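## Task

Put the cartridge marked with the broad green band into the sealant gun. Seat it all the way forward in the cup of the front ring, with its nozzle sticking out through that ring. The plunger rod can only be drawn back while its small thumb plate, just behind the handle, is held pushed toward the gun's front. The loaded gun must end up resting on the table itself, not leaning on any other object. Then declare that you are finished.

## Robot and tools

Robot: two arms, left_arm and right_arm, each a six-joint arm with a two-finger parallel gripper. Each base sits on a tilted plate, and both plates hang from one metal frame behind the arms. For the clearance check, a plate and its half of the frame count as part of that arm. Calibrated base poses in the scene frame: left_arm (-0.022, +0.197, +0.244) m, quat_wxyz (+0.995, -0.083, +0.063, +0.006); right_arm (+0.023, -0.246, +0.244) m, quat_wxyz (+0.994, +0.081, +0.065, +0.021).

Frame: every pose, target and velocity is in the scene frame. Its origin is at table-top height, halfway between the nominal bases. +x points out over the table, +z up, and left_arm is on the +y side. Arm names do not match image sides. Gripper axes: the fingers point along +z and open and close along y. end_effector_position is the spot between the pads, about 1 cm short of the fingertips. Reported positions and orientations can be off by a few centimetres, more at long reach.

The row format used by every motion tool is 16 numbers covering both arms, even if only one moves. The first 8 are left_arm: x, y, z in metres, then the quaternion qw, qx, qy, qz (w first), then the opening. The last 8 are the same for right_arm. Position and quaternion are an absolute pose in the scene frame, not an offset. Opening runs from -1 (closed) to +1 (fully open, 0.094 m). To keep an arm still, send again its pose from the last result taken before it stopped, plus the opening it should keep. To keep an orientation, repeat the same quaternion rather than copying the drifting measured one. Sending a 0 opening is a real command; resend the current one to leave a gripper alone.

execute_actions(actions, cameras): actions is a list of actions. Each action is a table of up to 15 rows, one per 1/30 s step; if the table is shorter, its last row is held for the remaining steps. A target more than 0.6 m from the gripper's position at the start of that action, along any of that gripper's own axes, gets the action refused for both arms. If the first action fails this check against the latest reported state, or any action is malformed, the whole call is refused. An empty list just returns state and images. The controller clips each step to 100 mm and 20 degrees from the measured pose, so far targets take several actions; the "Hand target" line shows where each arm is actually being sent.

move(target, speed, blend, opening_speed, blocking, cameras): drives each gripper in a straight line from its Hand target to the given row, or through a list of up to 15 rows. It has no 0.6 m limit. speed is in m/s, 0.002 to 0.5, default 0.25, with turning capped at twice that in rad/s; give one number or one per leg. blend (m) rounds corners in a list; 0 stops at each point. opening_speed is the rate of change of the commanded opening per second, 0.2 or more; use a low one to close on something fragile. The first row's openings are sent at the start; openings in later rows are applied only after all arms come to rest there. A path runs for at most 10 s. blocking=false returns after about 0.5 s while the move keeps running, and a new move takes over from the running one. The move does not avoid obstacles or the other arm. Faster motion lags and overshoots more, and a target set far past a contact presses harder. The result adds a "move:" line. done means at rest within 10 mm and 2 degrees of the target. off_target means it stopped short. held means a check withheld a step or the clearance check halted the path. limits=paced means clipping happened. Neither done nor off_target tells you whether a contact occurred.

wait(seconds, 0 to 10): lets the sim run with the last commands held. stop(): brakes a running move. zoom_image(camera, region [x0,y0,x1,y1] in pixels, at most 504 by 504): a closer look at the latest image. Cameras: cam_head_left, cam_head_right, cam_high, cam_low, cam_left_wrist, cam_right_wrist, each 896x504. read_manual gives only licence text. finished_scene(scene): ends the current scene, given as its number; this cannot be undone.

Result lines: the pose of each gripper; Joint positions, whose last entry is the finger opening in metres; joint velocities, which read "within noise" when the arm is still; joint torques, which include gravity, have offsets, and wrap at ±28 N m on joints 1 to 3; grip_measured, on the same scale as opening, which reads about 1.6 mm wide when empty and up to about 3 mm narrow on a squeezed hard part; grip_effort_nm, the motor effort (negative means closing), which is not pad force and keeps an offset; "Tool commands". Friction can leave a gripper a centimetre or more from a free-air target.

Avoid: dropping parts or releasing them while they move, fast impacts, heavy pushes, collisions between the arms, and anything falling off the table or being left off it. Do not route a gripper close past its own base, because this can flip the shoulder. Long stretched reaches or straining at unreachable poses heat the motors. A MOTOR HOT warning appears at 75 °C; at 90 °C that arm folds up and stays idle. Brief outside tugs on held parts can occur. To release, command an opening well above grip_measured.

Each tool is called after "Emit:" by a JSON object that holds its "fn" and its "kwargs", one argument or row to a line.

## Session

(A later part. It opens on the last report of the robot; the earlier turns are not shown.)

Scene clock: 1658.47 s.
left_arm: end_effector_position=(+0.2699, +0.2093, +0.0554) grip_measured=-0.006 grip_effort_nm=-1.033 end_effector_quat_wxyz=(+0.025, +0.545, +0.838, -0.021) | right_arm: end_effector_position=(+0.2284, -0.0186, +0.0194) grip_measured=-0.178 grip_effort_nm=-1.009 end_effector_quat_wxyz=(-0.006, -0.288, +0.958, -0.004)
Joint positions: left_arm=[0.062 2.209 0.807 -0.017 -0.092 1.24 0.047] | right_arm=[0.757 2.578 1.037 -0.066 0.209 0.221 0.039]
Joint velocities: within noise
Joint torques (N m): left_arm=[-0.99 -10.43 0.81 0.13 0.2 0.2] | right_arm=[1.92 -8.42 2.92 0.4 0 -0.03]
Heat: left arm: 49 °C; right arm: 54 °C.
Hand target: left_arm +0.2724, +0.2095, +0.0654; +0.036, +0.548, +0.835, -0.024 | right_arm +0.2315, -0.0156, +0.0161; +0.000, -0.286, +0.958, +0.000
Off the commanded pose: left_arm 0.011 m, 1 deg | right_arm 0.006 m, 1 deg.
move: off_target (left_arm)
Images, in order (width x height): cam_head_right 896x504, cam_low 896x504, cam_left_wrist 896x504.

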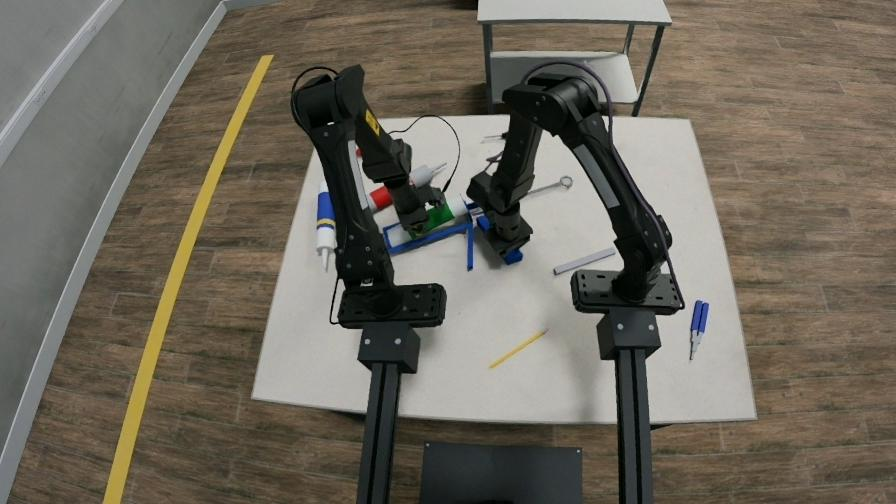

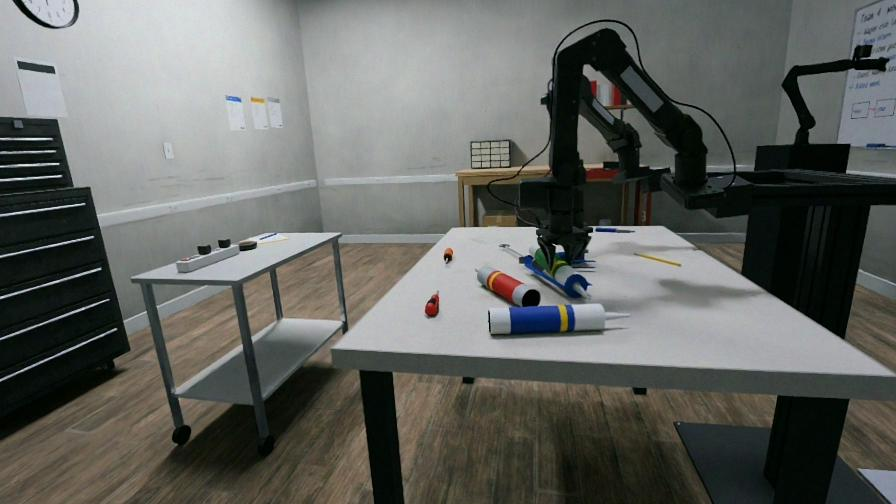

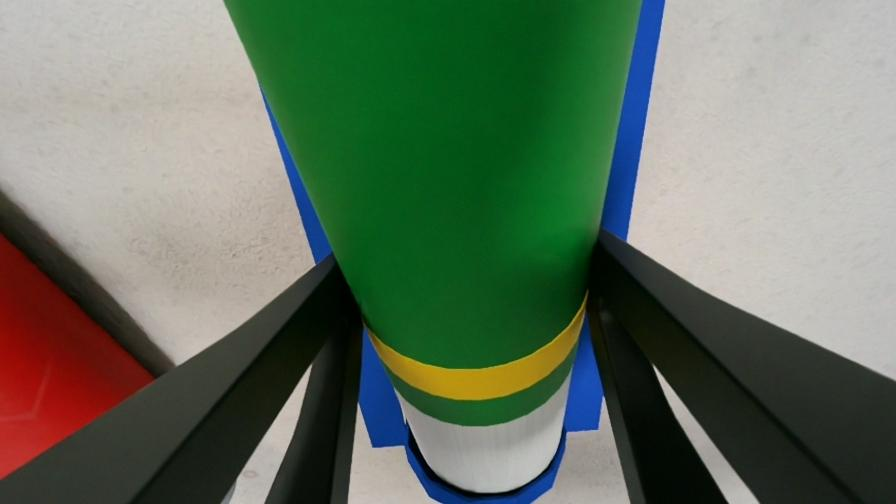

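Emit:
{"fn": "move", "kwargs": {
  "target": [0.2685,0.2215,0.065,0.0365,0.5478,0.8355,-0.0239,-0.25,0.2315,-0.0155,0.016,0,-0.286,0.958,0,-0.35],
  "speed": 0.03,
  "cameras": ["cam_left_wrist","cam_low","cam_head_right"]
}}

Emit:
{"fn": "zoom_image", "kwargs": {
  "camera": "cam_low",
  "region": [515, 240, 605, 300]
}}

Emit:
{"fn": "zoom_image", "kwargs": {
  "camera": "cam_left_wrist",
  "region": [400, 400, 590, 504]
}}

Scene clock: 1662.17 s.
left_arm: end_effector_position=(+0.2659, +0.2126, +0.0548) grip_measured=-0.006 grip_effort_nm=-1.028 end_effector_quat_wxyz=(+0.035, +0.546, +0.836, -0.035) | right_arm: end_effector_position=(+0.2286, -0.0186, +0.0194) grip_measured=-0.178 grip_effort_nm=-1.009 end_effector_quat_wxyz=(-0.006, -0.293, +0.956, -0.005)
Joint positions: left_arm=[0.097 2.204 0.794 -0.009 -0.052 1.277 0.047] | right_arm=[0.757 2.578 1.037 -0.066 0.21 0.21 0.039]
Joint velocities: within noise
Joint torques (N m): left_arm=[-0.24 -10.51 0.84 0.15 -0.07 0.25] | right_arm=[1.94 -8.39 2.86 0.42 -0.01 0.06]
Heat: left arm: 48 °C; right arm: 54 °C.
Hand target: left_arm +0.2684, +0.2212, +0.0643; +0.036, +0.548, +0.835, -0.024 | right_arm +0.2315, -0.0156, +0.0161; +0.000, -0.286, +0.958, +0.000
Off the commanded pose: left_arm 0.014 m, 1 deg | right_arm 0.005 m, 1 deg.
move: off_target (left_arm)
Images, in order (width x height): cam_head_right 896x504, cam_low 896x504, cam_left_wrist 896x504.

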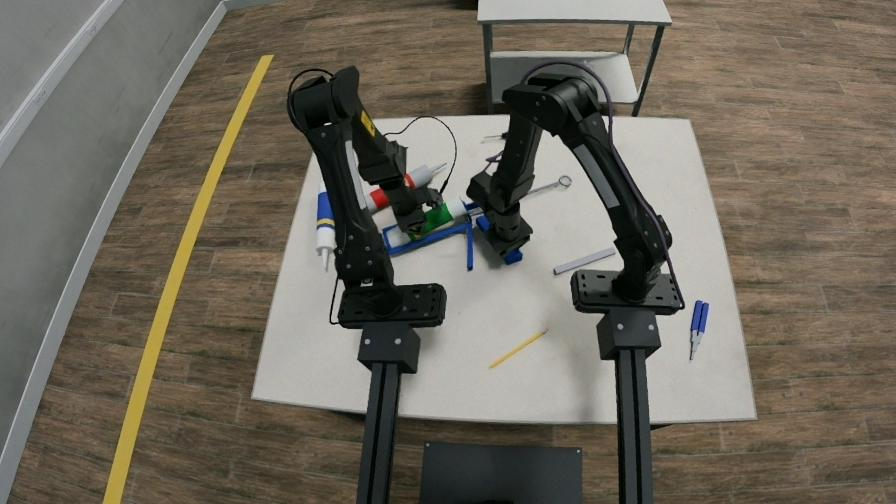

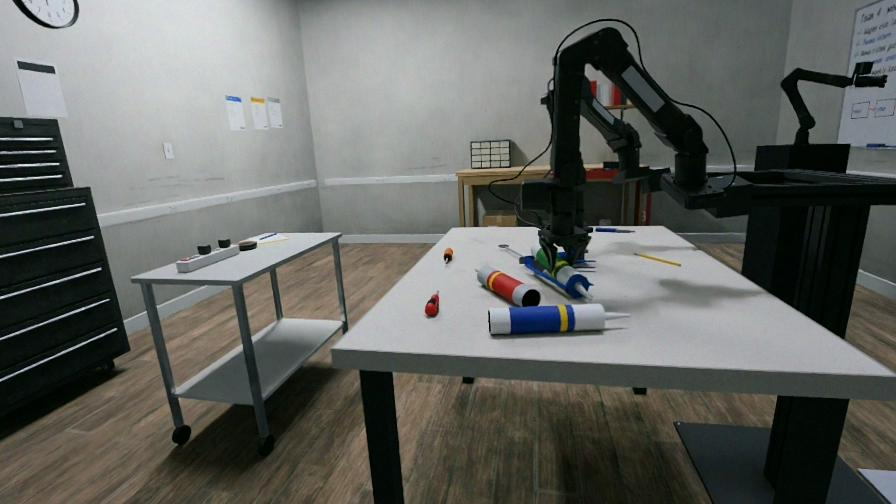

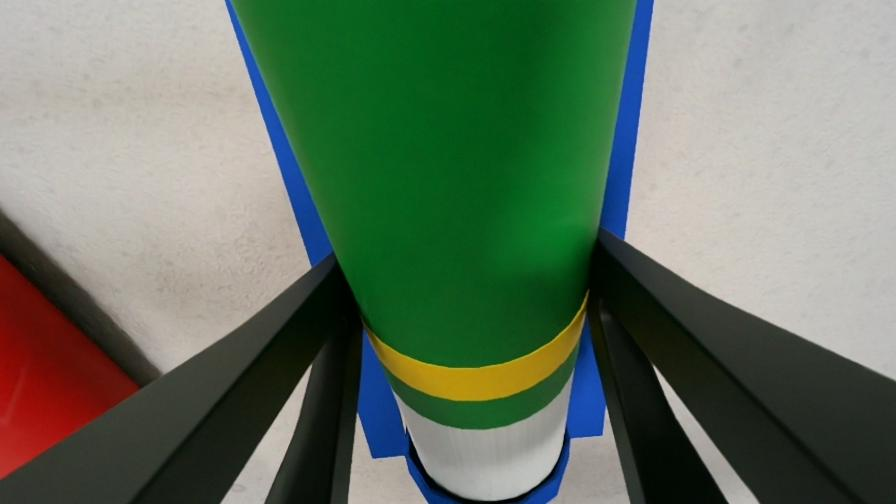

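Scaled by 5.600 from the camera's 896x504 image, which has a finer 1280x720 frame.

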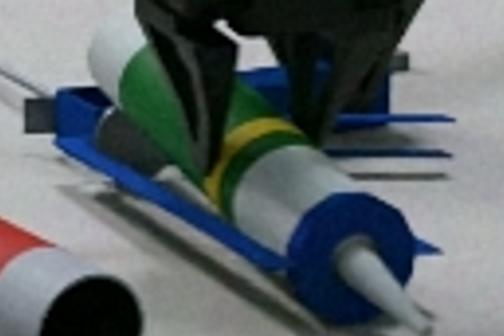

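Scaled by 2.653 from the camera's 896x504 image, which has a finer 1280x720 frame.

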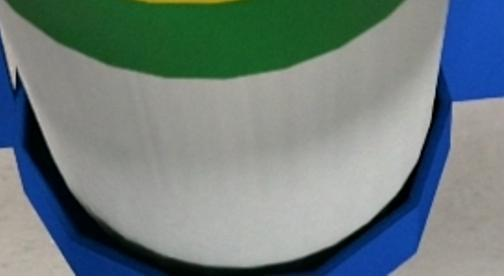

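Emit:
{"fn": "move", "kwargs": {
  "target": [0.2675,0.2245,0.059,0.0365,0.5478,0.8355,-0.0239,-0.25,0.2315,-0.0155,0.016,0,-0.286,0.958,0,-0.35],
  "speed": 0.03,
  "cameras": ["cam_left_wrist","cam_low","cam_head_right"]
}}

Emit:
{"fn": "zoom_image", "kwargs": {
  "camera": "cam_low",
  "region": [515, 240, 605, 300]
}}

Emit:
{"fn": "zoom_image", "kwargs": {
  "camera": "cam_left_wrist",
  "region": [400, 400, 590, 504]
}}

Scene clock: 1670.93 s.
left_arm: end_effector_position=(+0.2664, +0.2131, +0.0547) grip_measured=-0.006 grip_effort_nm=-1.028 end_effector_quat_wxyz=(+0.041, +0.546, +0.836, -0.040) | right_arm: end_effector_position=(+0.2286, -0.0186, +0.0194) grip_measured=-0.179 grip_effort_nm=-1.009 end_effector_quat_wxyz=(-0.006, -0.293, +0.956, -0.005)
Joint positions: left_arm=[0.108 2.204 0.794 -0.006 -0.035 1.289 0.047] | right_arm=[0.757 2.578 1.037 -0.066 0.21 0.21 0.039]
Joint velocities: within noise
Joint torques (N m): left_arm=[-0.02 -8.81 1.2 0.27 -0.18 0.25] | right_arm=[1.91 -8.39 2.84 0.4 -0.01 0.08]
Heat: left arm: 46 °C; right arm: 54 °C.
Hand target: left_arm +0.2673, +0.2243, +0.0588; +0.036, +0.548, +0.836, -0.024 | right_arm +0.2315, -0.0156, +0.0161; +0.000, -0.286, +0.958, +0.000
Off the commanded pose: left_arm 0.012 m, 2 deg | right_arm 0.005 m, 1 deg.
move: off_target (left_arm)
Images, in order (width x height): cam_head_right 896x504, cam_low 896x504, cam_left_wrist 896x504.

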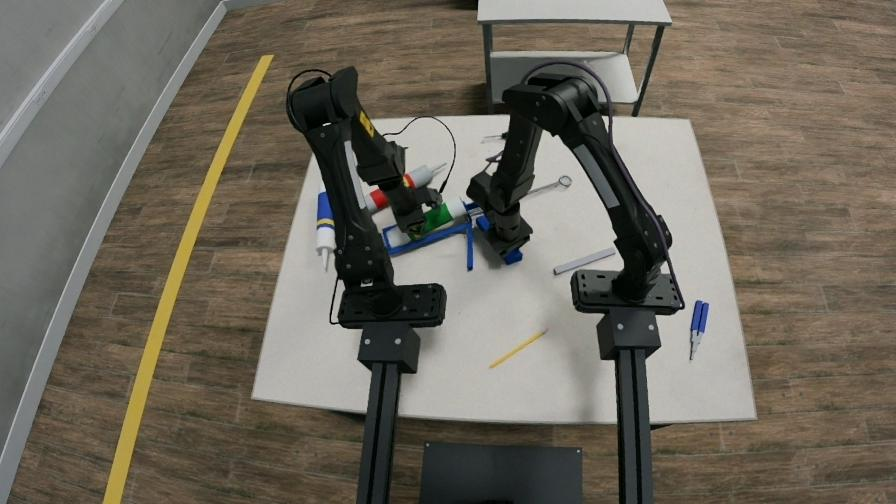

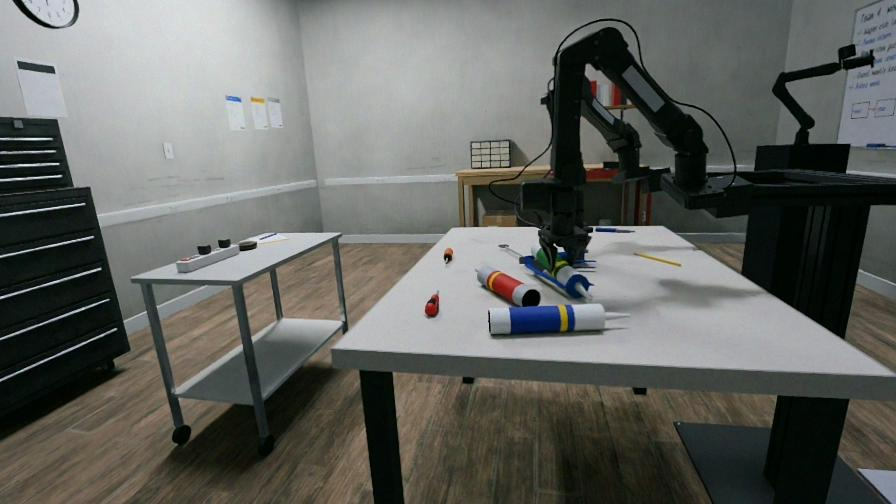

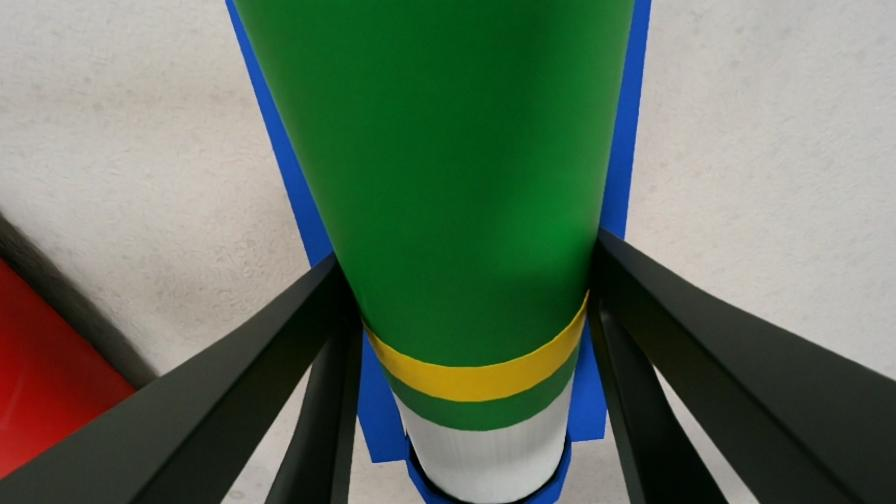

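Scaled by 5.600 from the camera's 896x504 image, which has a finer 1280x720 frame.

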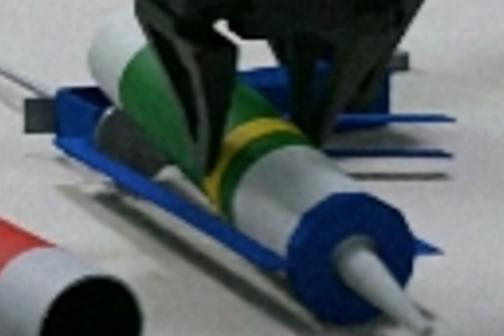

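Scaled by 2.653 from the camera's 896x504 image, which has a finer 1280x720 frame.

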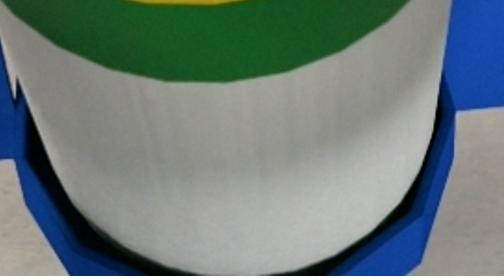

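Emit:
{"fn": "move", "kwargs": {
  "target": [0.2675,0.2245,0.052,0.0073,0.549,0.8357,-0.0048,-0.25,0.2315,-0.0155,0.016,0,-0.286,0.958,0,-0.35],
  "speed": 0.03,
  "cameras": ["cam_left_wrist","cam_low","cam_head_right"]
}}

Emit:
{"fn": "zoom_image", "kwargs": {
  "camera": "cam_low",
  "region": [515, 240, 605, 300]
}}

Emit:
{"fn": "zoom_image", "kwargs": {
  "camera": "cam_left_wrist",
  "region": [400, 400, 590, 504]
}}

Scene clock: 1676.93 s.
left_arm: end_effector_position=(+0.2674, +0.2138, +0.0550) grip_measured=-0.006 grip_effort_nm=-1.028 end_effector_quat_wxyz=(+0.031, +0.549, +0.835, -0.026) | right_arm: end_effector_position=(+0.2287, -0.0181, +0.0194) grip_measured=-0.179 grip_effort_nm=-1.004 end_effector_quat_wxyz=(-0.005, -0.293, +0.956, -0.004)
Joint positions: left_arm=[0.088 2.204 0.795 -0.006 -0.072 1.276 0.047] | right_arm=[0.757 2.578 1.037 -0.064 0.208 0.209 0.039]
Joint velocities: within noise
Joint torques (N m): left_arm=[-1.57 -6.09 3.38 0.17 -0.5 -0.01] | right_arm=[1.87 -8.39 2.91 0.4 0 0.1]
Heat: left arm: 44 °C; right arm: 54 °C.
Hand target: left_arm +0.2674, +0.2243, +0.0525; +0.008, +0.549, +0.836, -0.005 | right_arm +0.2315, -0.0155, +0.0161; +0.000, -0.286, +0.958, +0.000
Off the commanded pose: left_arm 0.011 m, 4 deg | right_arm 0.005 m, 1 deg.
move: off_target (left_arm)
Images, in order (width x height): cam_head_right 896x504, cam_low 896x504, cam_left_wrist 896x504.

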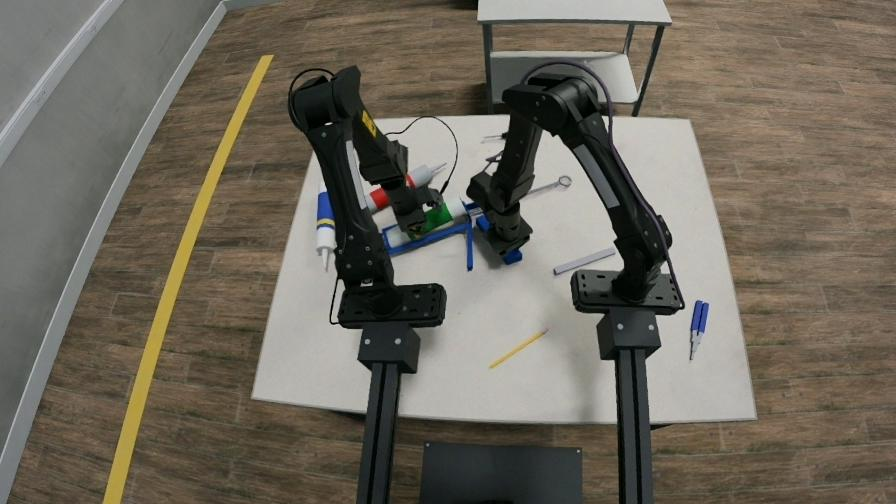

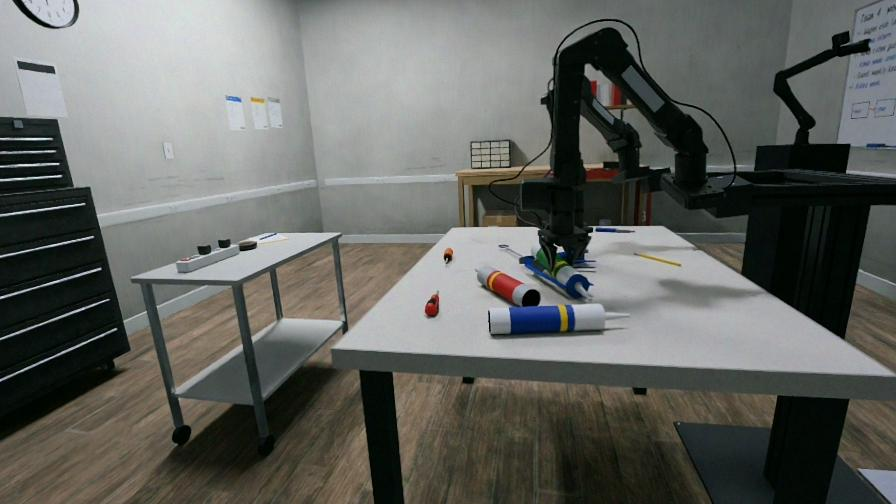

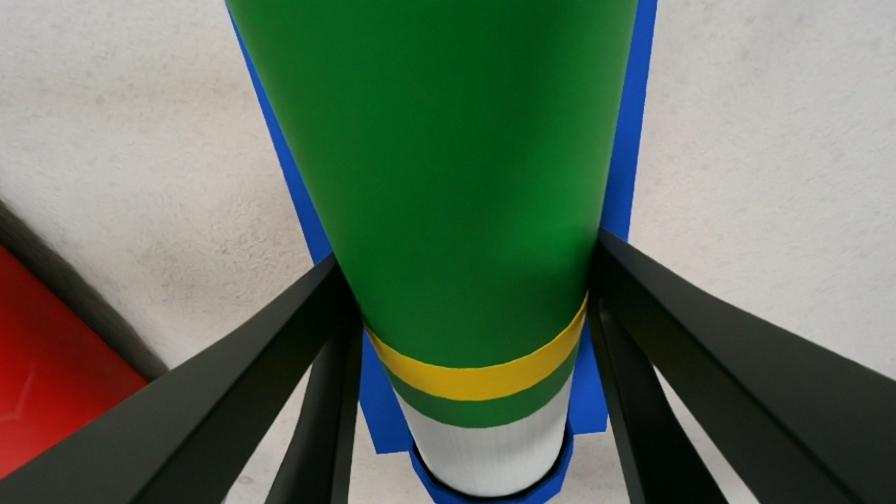

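Scaled by 5.600 from the camera's 896x504 image, which has a finer 1280x720 frame.

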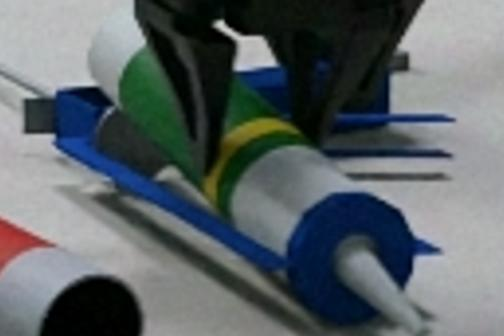

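Scaled by 2.653 from the camera's 896x504 image, which has a finer 1280x720 frame.

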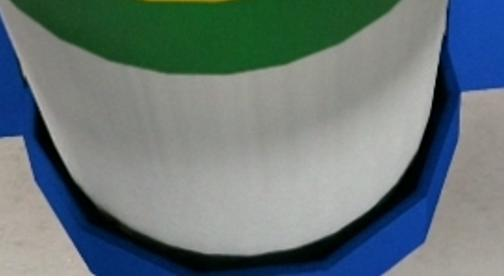

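Emit:
{"fn": "zoom_image", "kwargs": {
  "camera": "cam_low",
  "region": [570, 295, 640, 340]
}}

Emit:
{"fn": "zoom_image", "kwargs": {
  "camera": "cam_high",
  "region": [380, 415, 460, 475]
}}

Emit:
{"fn": "zoom_image", "kwargs": {
  "camera": "cam_low",
  "region": [565, 265, 600, 300]
}}

Scaled by 7.200 from the camera's 896x504 image, which has a finer 1280x720 frame.

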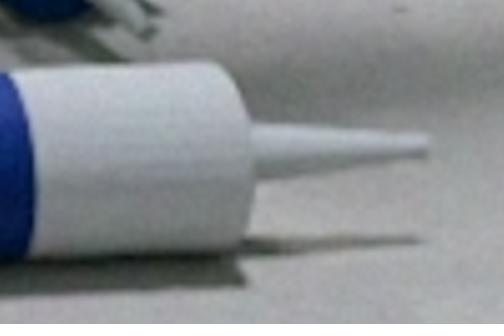

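This scene's latest camera images include none from cam_high. They are from: cam_head_right, cam_low, cam_left_wrist. cam_high's image comes with the result of a call that names it in "cameras".

Scaled by 14.400 from the camera's 896x504 image, which has a finer 1280x720 frame.

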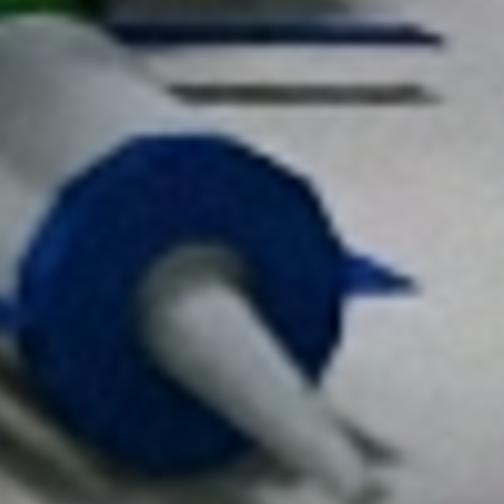

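Emit:
{"fn": "zoom_image", "kwargs": {
  "camera": "cam_head_right",
  "region": [435, 185, 495, 225]
}}

Emit:
{"fn": "zoom_image", "kwargs": {
  "camera": "cam_low",
  "region": [515, 240, 560, 275]
}}

Scaled by 8.400 from the camera's 896x504 image, which has a finer 1280x720 frame.

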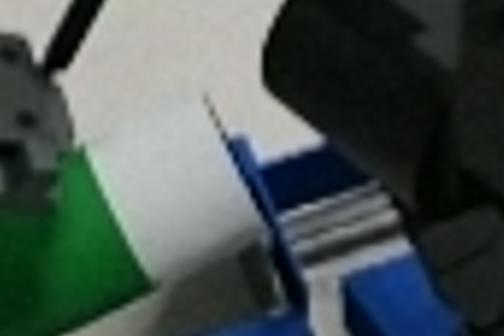

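Scaled by 11.200 from the camera's 896x504 image, which has a finer 1280x720 frame.

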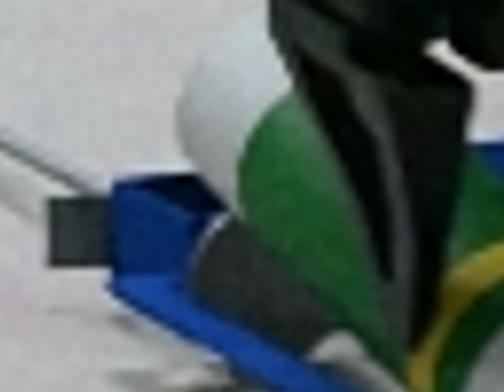

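Emit:
{"fn": "move", "kwargs": {
  "target": [
    [0.2675,0.2235,0.054,0.0146,0.549,0.8357,-0.0097,-0.25,0.2315,-0.0195,0.0165,0,-0.286,0.958,0,0.3],
    [0.2675,0.2235,0.054,0.0146,0.549,0.8357,-0.0097,-0.25,0.235,-0.03,0.13,0,-0.286,0.958,0,0.3],
    [0.2675,0.2235,0.054,0.0146,0.549,0.8357,-0.0097,-0.25,0.30,-0.05,0.20,0,0,1,0,-0.5],
    [0.2675,0.2235,0.054,0.0146,0.549,0.8357,-0.0097,-0.25,0.39,0.04,0.17,0,0,1,0,-0.5]
  ],
  "speed": 0.2,
  "cameras": ["cam_left_wrist","cam_low","cam_right_wrist","cam_high"]
}}

Emit:
{"fn": "zoom_image", "kwargs": {
  "camera": "cam_right_wrist",
  "region": [240, 90, 500, 310]
}}

Emit:
{"fn": "zoom_image", "kwargs": {
  "camera": "cam_high",
  "region": [495, 440, 555, 500]
}}

Scene clock: 1715.80 s.
left_arm: end_effector_position=(+0.2669, +0.2175, +0.0547) grip_measured=-0.006 grip_effort_nm=-1.028 end_effector_quat_wxyz=(+0.024, +0.549, +0.835, -0.018) | right_arm: end_effector_position=(+0.3905, +0.0376, +0.1712) grip_measured=-0.497 grip_effort_nm=-0.125 end_effector_quat_wxyz=(+0.003, +0.000, +1.000, +0.004)
Joint positions: left_arm=[0.088 2.204 0.795 -0.006 -0.093 1.276 0.047] | right_arm=[0.66 2.491 1.841 -0.911 0.206 0.701 0.024]
Joint velocities: within noise
Joint torques (N m): left_arm=[-1.11 -6.68 2.76 0.24 -0.19 0.05] | right_arm=[3.26 -10.97 8.13 0.02 0.03 0.04]
Heat: left arm: 40 °C; right arm: 54 °C.
Hand target: left_arm +0.2674, +0.2235, +0.0541; +0.015, +0.549, +0.836, -0.010 | right_arm +0.3899, +0.0399, +0.1700; +0.000, +0.000, +1.000, +0.000
Off the commanded pose: left_arm 0.006 m, 1 deg | right_arm 0.003 m, 1 deg.
move: done; target 3's new opening was sent with right_arm's hand 0.017 m and 2 deg from that target
Images, in order (width x height): cam_high 896x504, cam_low 896x504, cam_left_wrist 896x504, cam_right_wrist 896x504.

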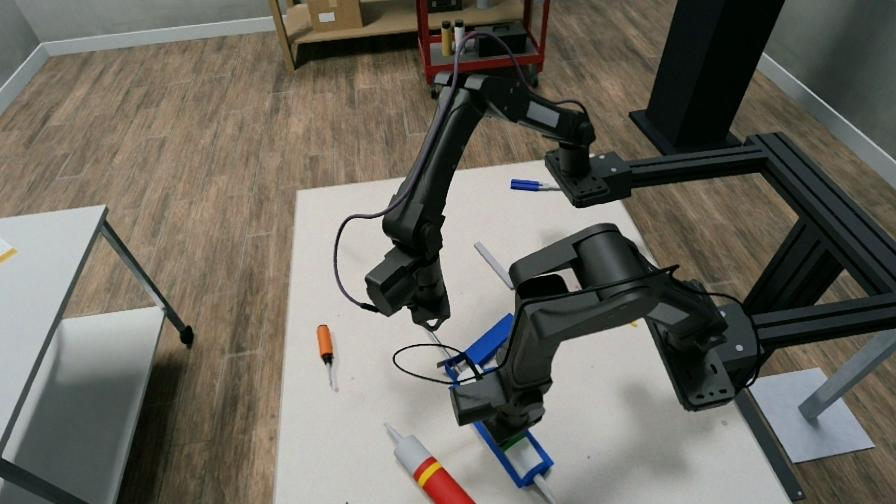

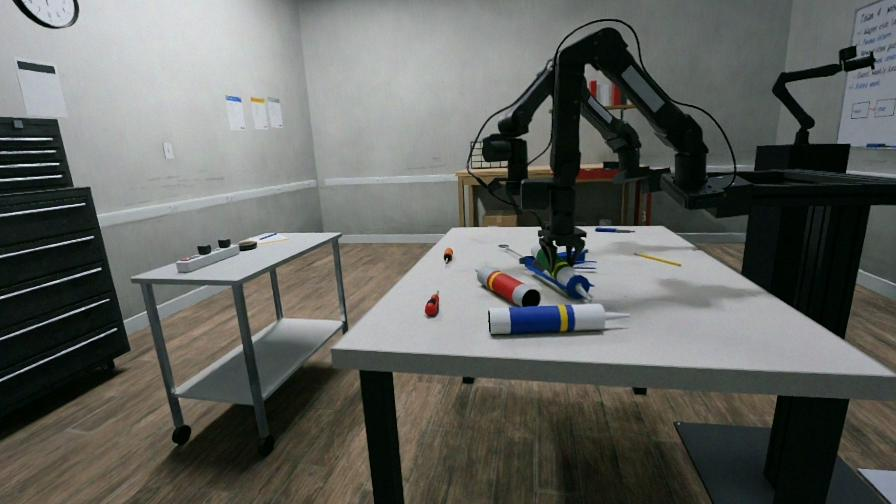

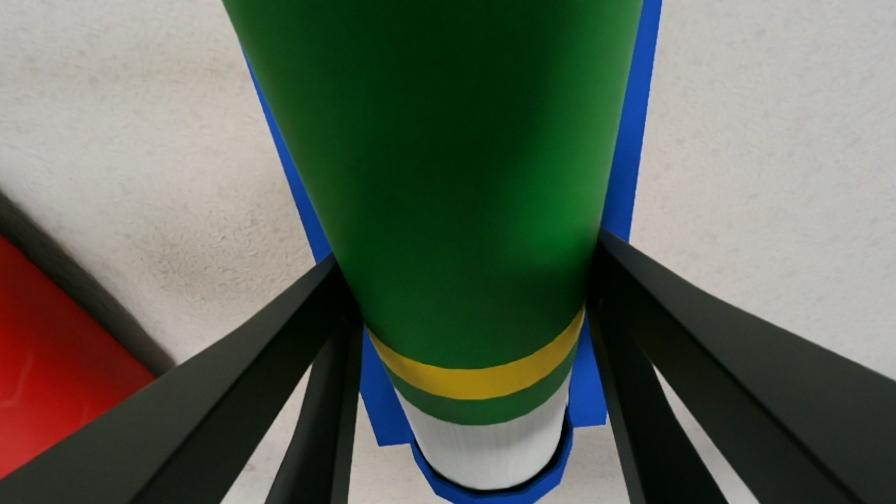

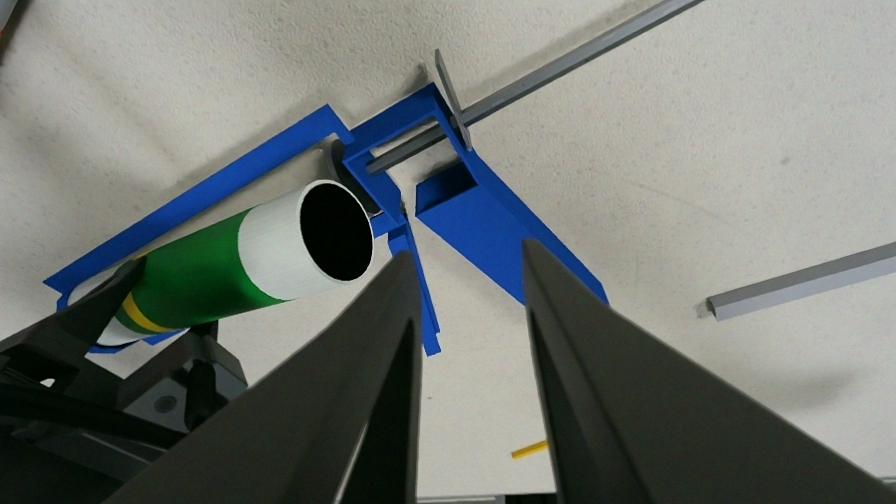

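Scaled by 1.938 from the camera's 896x504 image, which has a finer 1280x720 frame.

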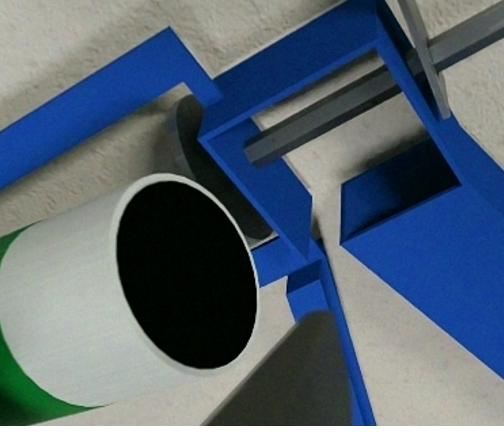

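Scaled by 8.400 from the camera's 896x504 image, which has a finer 1280x720 frame.

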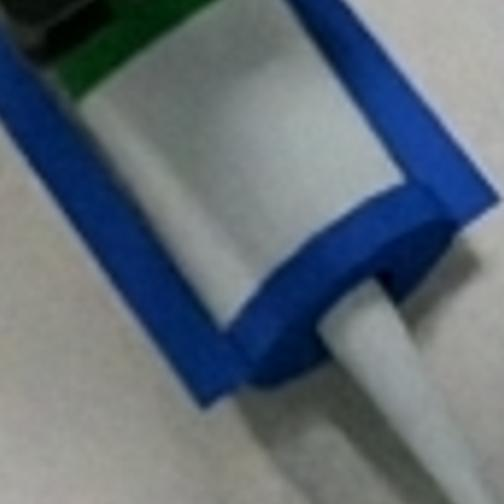

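Emit:
{"fn": "zoom_image", "kwargs": {
  "camera": "cam_right_wrist",
  "region": [315, 120, 415, 230]
}}

Scaled by 4.582 from the camera's 896x504 image, which has a finer 1280x720 frame.

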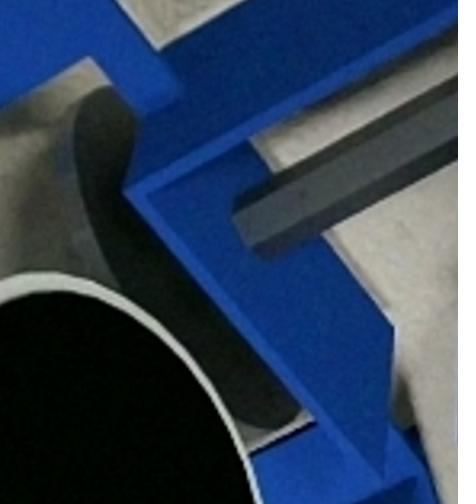

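Emit:
{"fn": "move", "kwargs": {
  "target": [0.268,0.219,0.0565,0.0175,0.549,0.8355,-0.013,-0.1,0.39,0.04,0.17,0,0,1,0,-0.5],
  "speed": 0.03,
  "opening_speed": 0.2,
  "cameras": ["cam_left_wrist","cam_low","cam_right_wrist"]
}}

Emit:
{"fn": "move", "kwargs": {
  "target": [0.268,0.219,0.0565,0.0175,0.549,0.8355,-0.013,0.1,0.39,0.04,0.17,0,0,1,0,-0.5],
  "speed": 0.03,
  "opening_speed": 0.2,
  "cameras": ["cam_left_wrist","cam_low","cam_right_wrist"]
}}

Emit:
{"fn": "zoom_image", "kwargs": {
  "camera": "cam_right_wrist",
  "region": [240, 90, 500, 310]
}}

Scene clock: 1768.20 s.
left_arm: end_effector_position=(+0.2669, +0.2175, +0.0547) grip_measured=-0.006 grip_effort_nm=-1.023 end_effector_quat_wxyz=(+0.024, +0.549, +0.835, -0.018) | right_arm: end_effector_position=(+0.3903, +0.0374, +0.1712) grip_measured=-0.497 grip_effort_nm=-0.125 end_effector_quat_wxyz=(+0.003, +0.000, +1.000, +0.004)
Joint positions: left_arm=[0.088 2.204 0.795 -0.006 -0.093 1.276 0.047] | right_arm=[0.66 2.491 1.841 -0.912 0.206 0.701 0.024]
Joint velocities: within noise
Joint torques (N m): left_arm=[-2.1 -7.21 2.69 0.15 -0.12 -0.1] | right_arm=[3.25 -10.99 8.2 0.06 0.03 0.07]
Heat: left arm: 39 °C; right arm: 56 °C.
Hand target: left_arm +0.2679, +0.2190, +0.0565; +0.018, +0.549, +0.836, -0.013 | right_arm +0.3900, +0.0399, +0.1700; +0.000, +0.000, +1.000, +0.000
Off the commanded pose: left_arm 0.003 m, 1 deg | right_arm 0.003 m, 1 deg.
move: done
Images, in order (width x height): cam_low 896x504, cam_left_wrist 896x504, cam_right_wrist 896x504.

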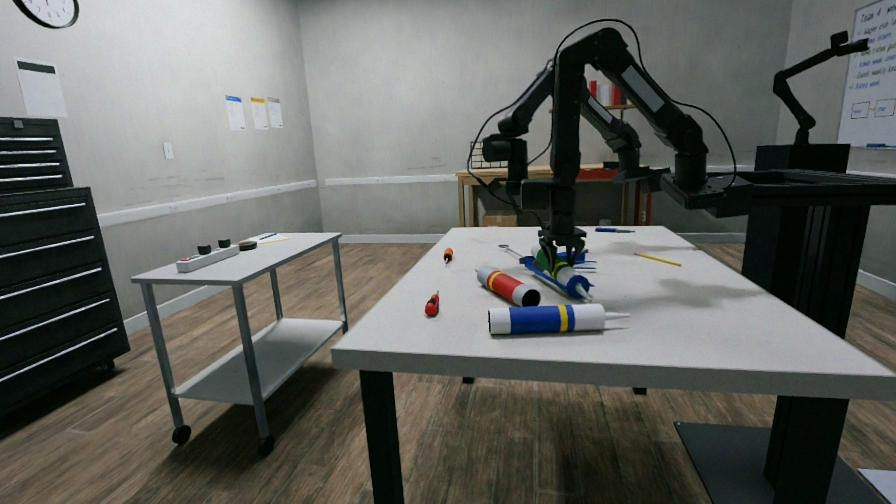

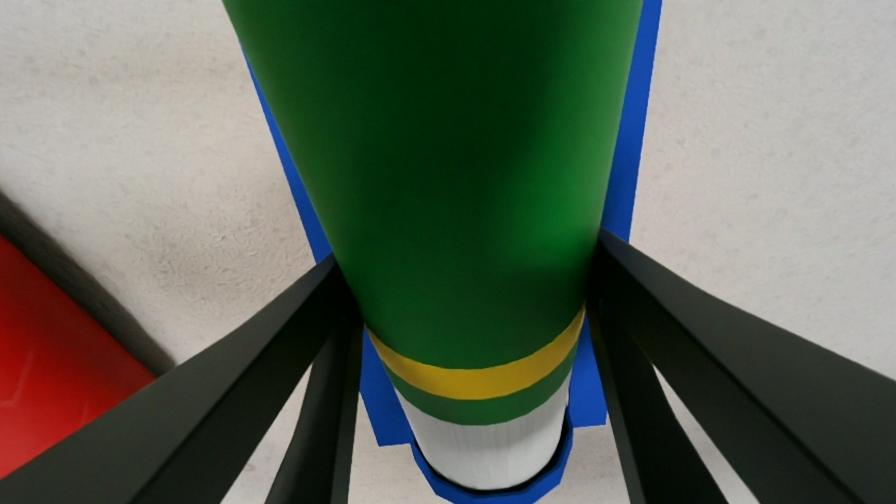

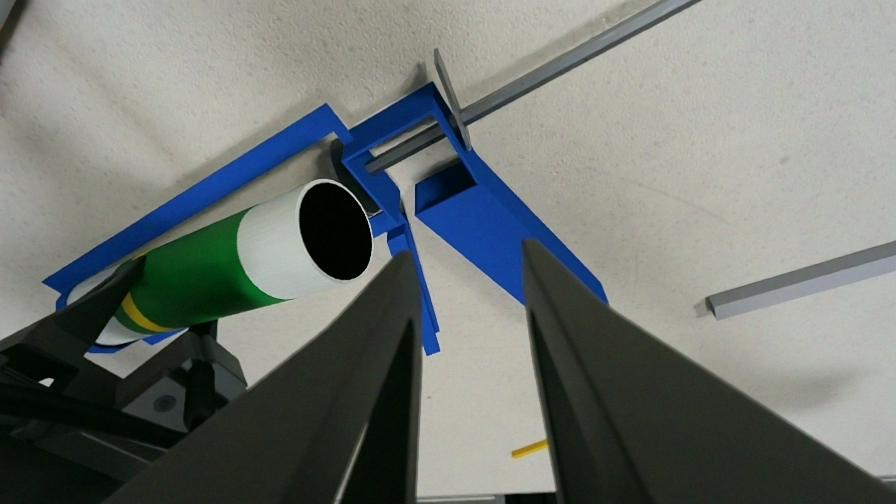

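Scene clock: 1769.47 s.
left_arm: end_effector_position=(+0.2665, +0.2195, +0.0546) grip_measured=+0.097 grip_effort_nm=0.149 end_effector_quat_wxyz=(+0.020, +0.549, +0.835, -0.014) | right_arm: end_effector_position=(+0.3902, +0.0373, +0.1712) grip_measured=-0.497 grip_effort_nm=-0.129 end_effector_quat_wxyz=(+0.003, +0.000, +1.000, +0.004)
Joint positions: left_arm=[0.088 2.204 0.795 -0.007 -0.105 1.276 0.052] | right_arm=[0.66 2.491 1.841 -0.912 0.206 0.701 0.024]
Joint velocities: within noise
Joint torques (N m): left_arm=[-2.03 -7.38 2.66 0.15 -0.04 -0.07] | right_arm=[3.22 -11.03 8.2 0.07 0.03 0.07]
Heat: left arm: 39 °C; right arm: 56 °C.
Hand target: left_arm +0.2679, +0.2190, +0.0565; +0.018, +0.549, +0.836, -0.013 | right_arm +0.3899, +0.0399, +0.1700; +0.000, +0.000, +1.000, +0.000
Off the commanded pose: left_arm 0.002 m, 0 deg | right_arm 0.003 m, 1 deg.
move: done
Images, in order (width x height): cam_low 896x504, cam_left_wrist 896x504, cam_right_wrist 896x504.

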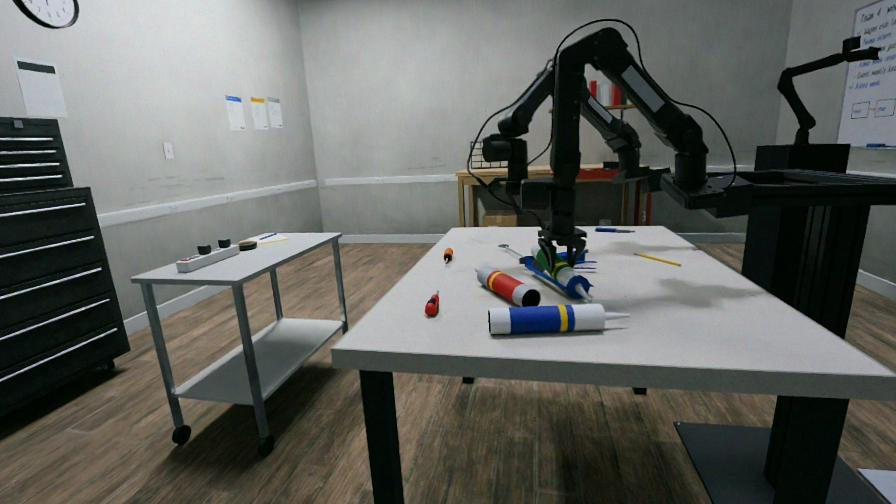

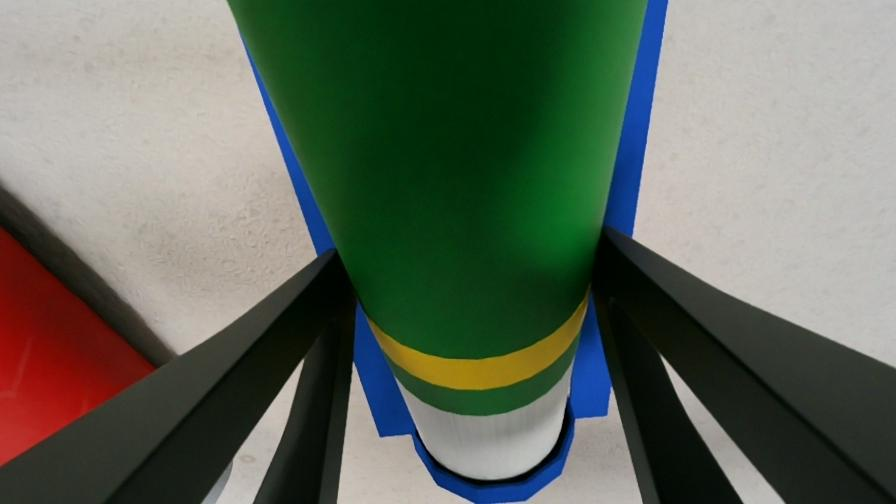

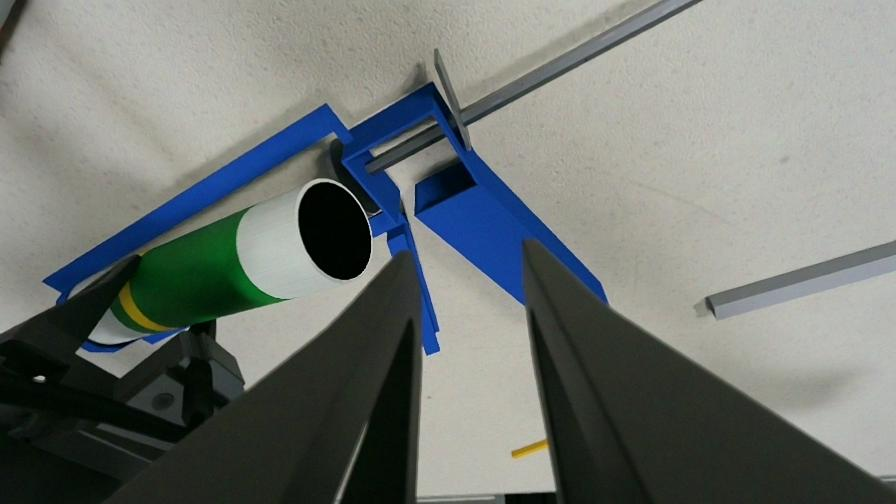

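Scaled by 1.938 from the camera's 896x504 image, which has a finer 1280x720 frame.

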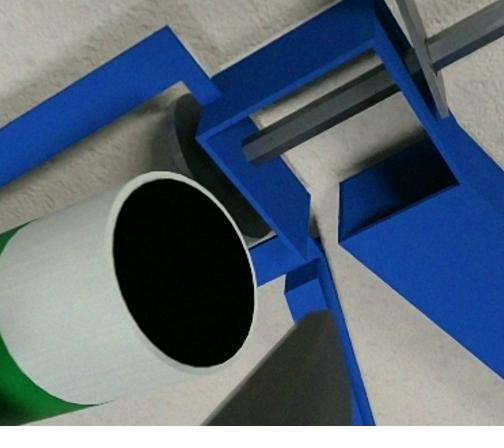

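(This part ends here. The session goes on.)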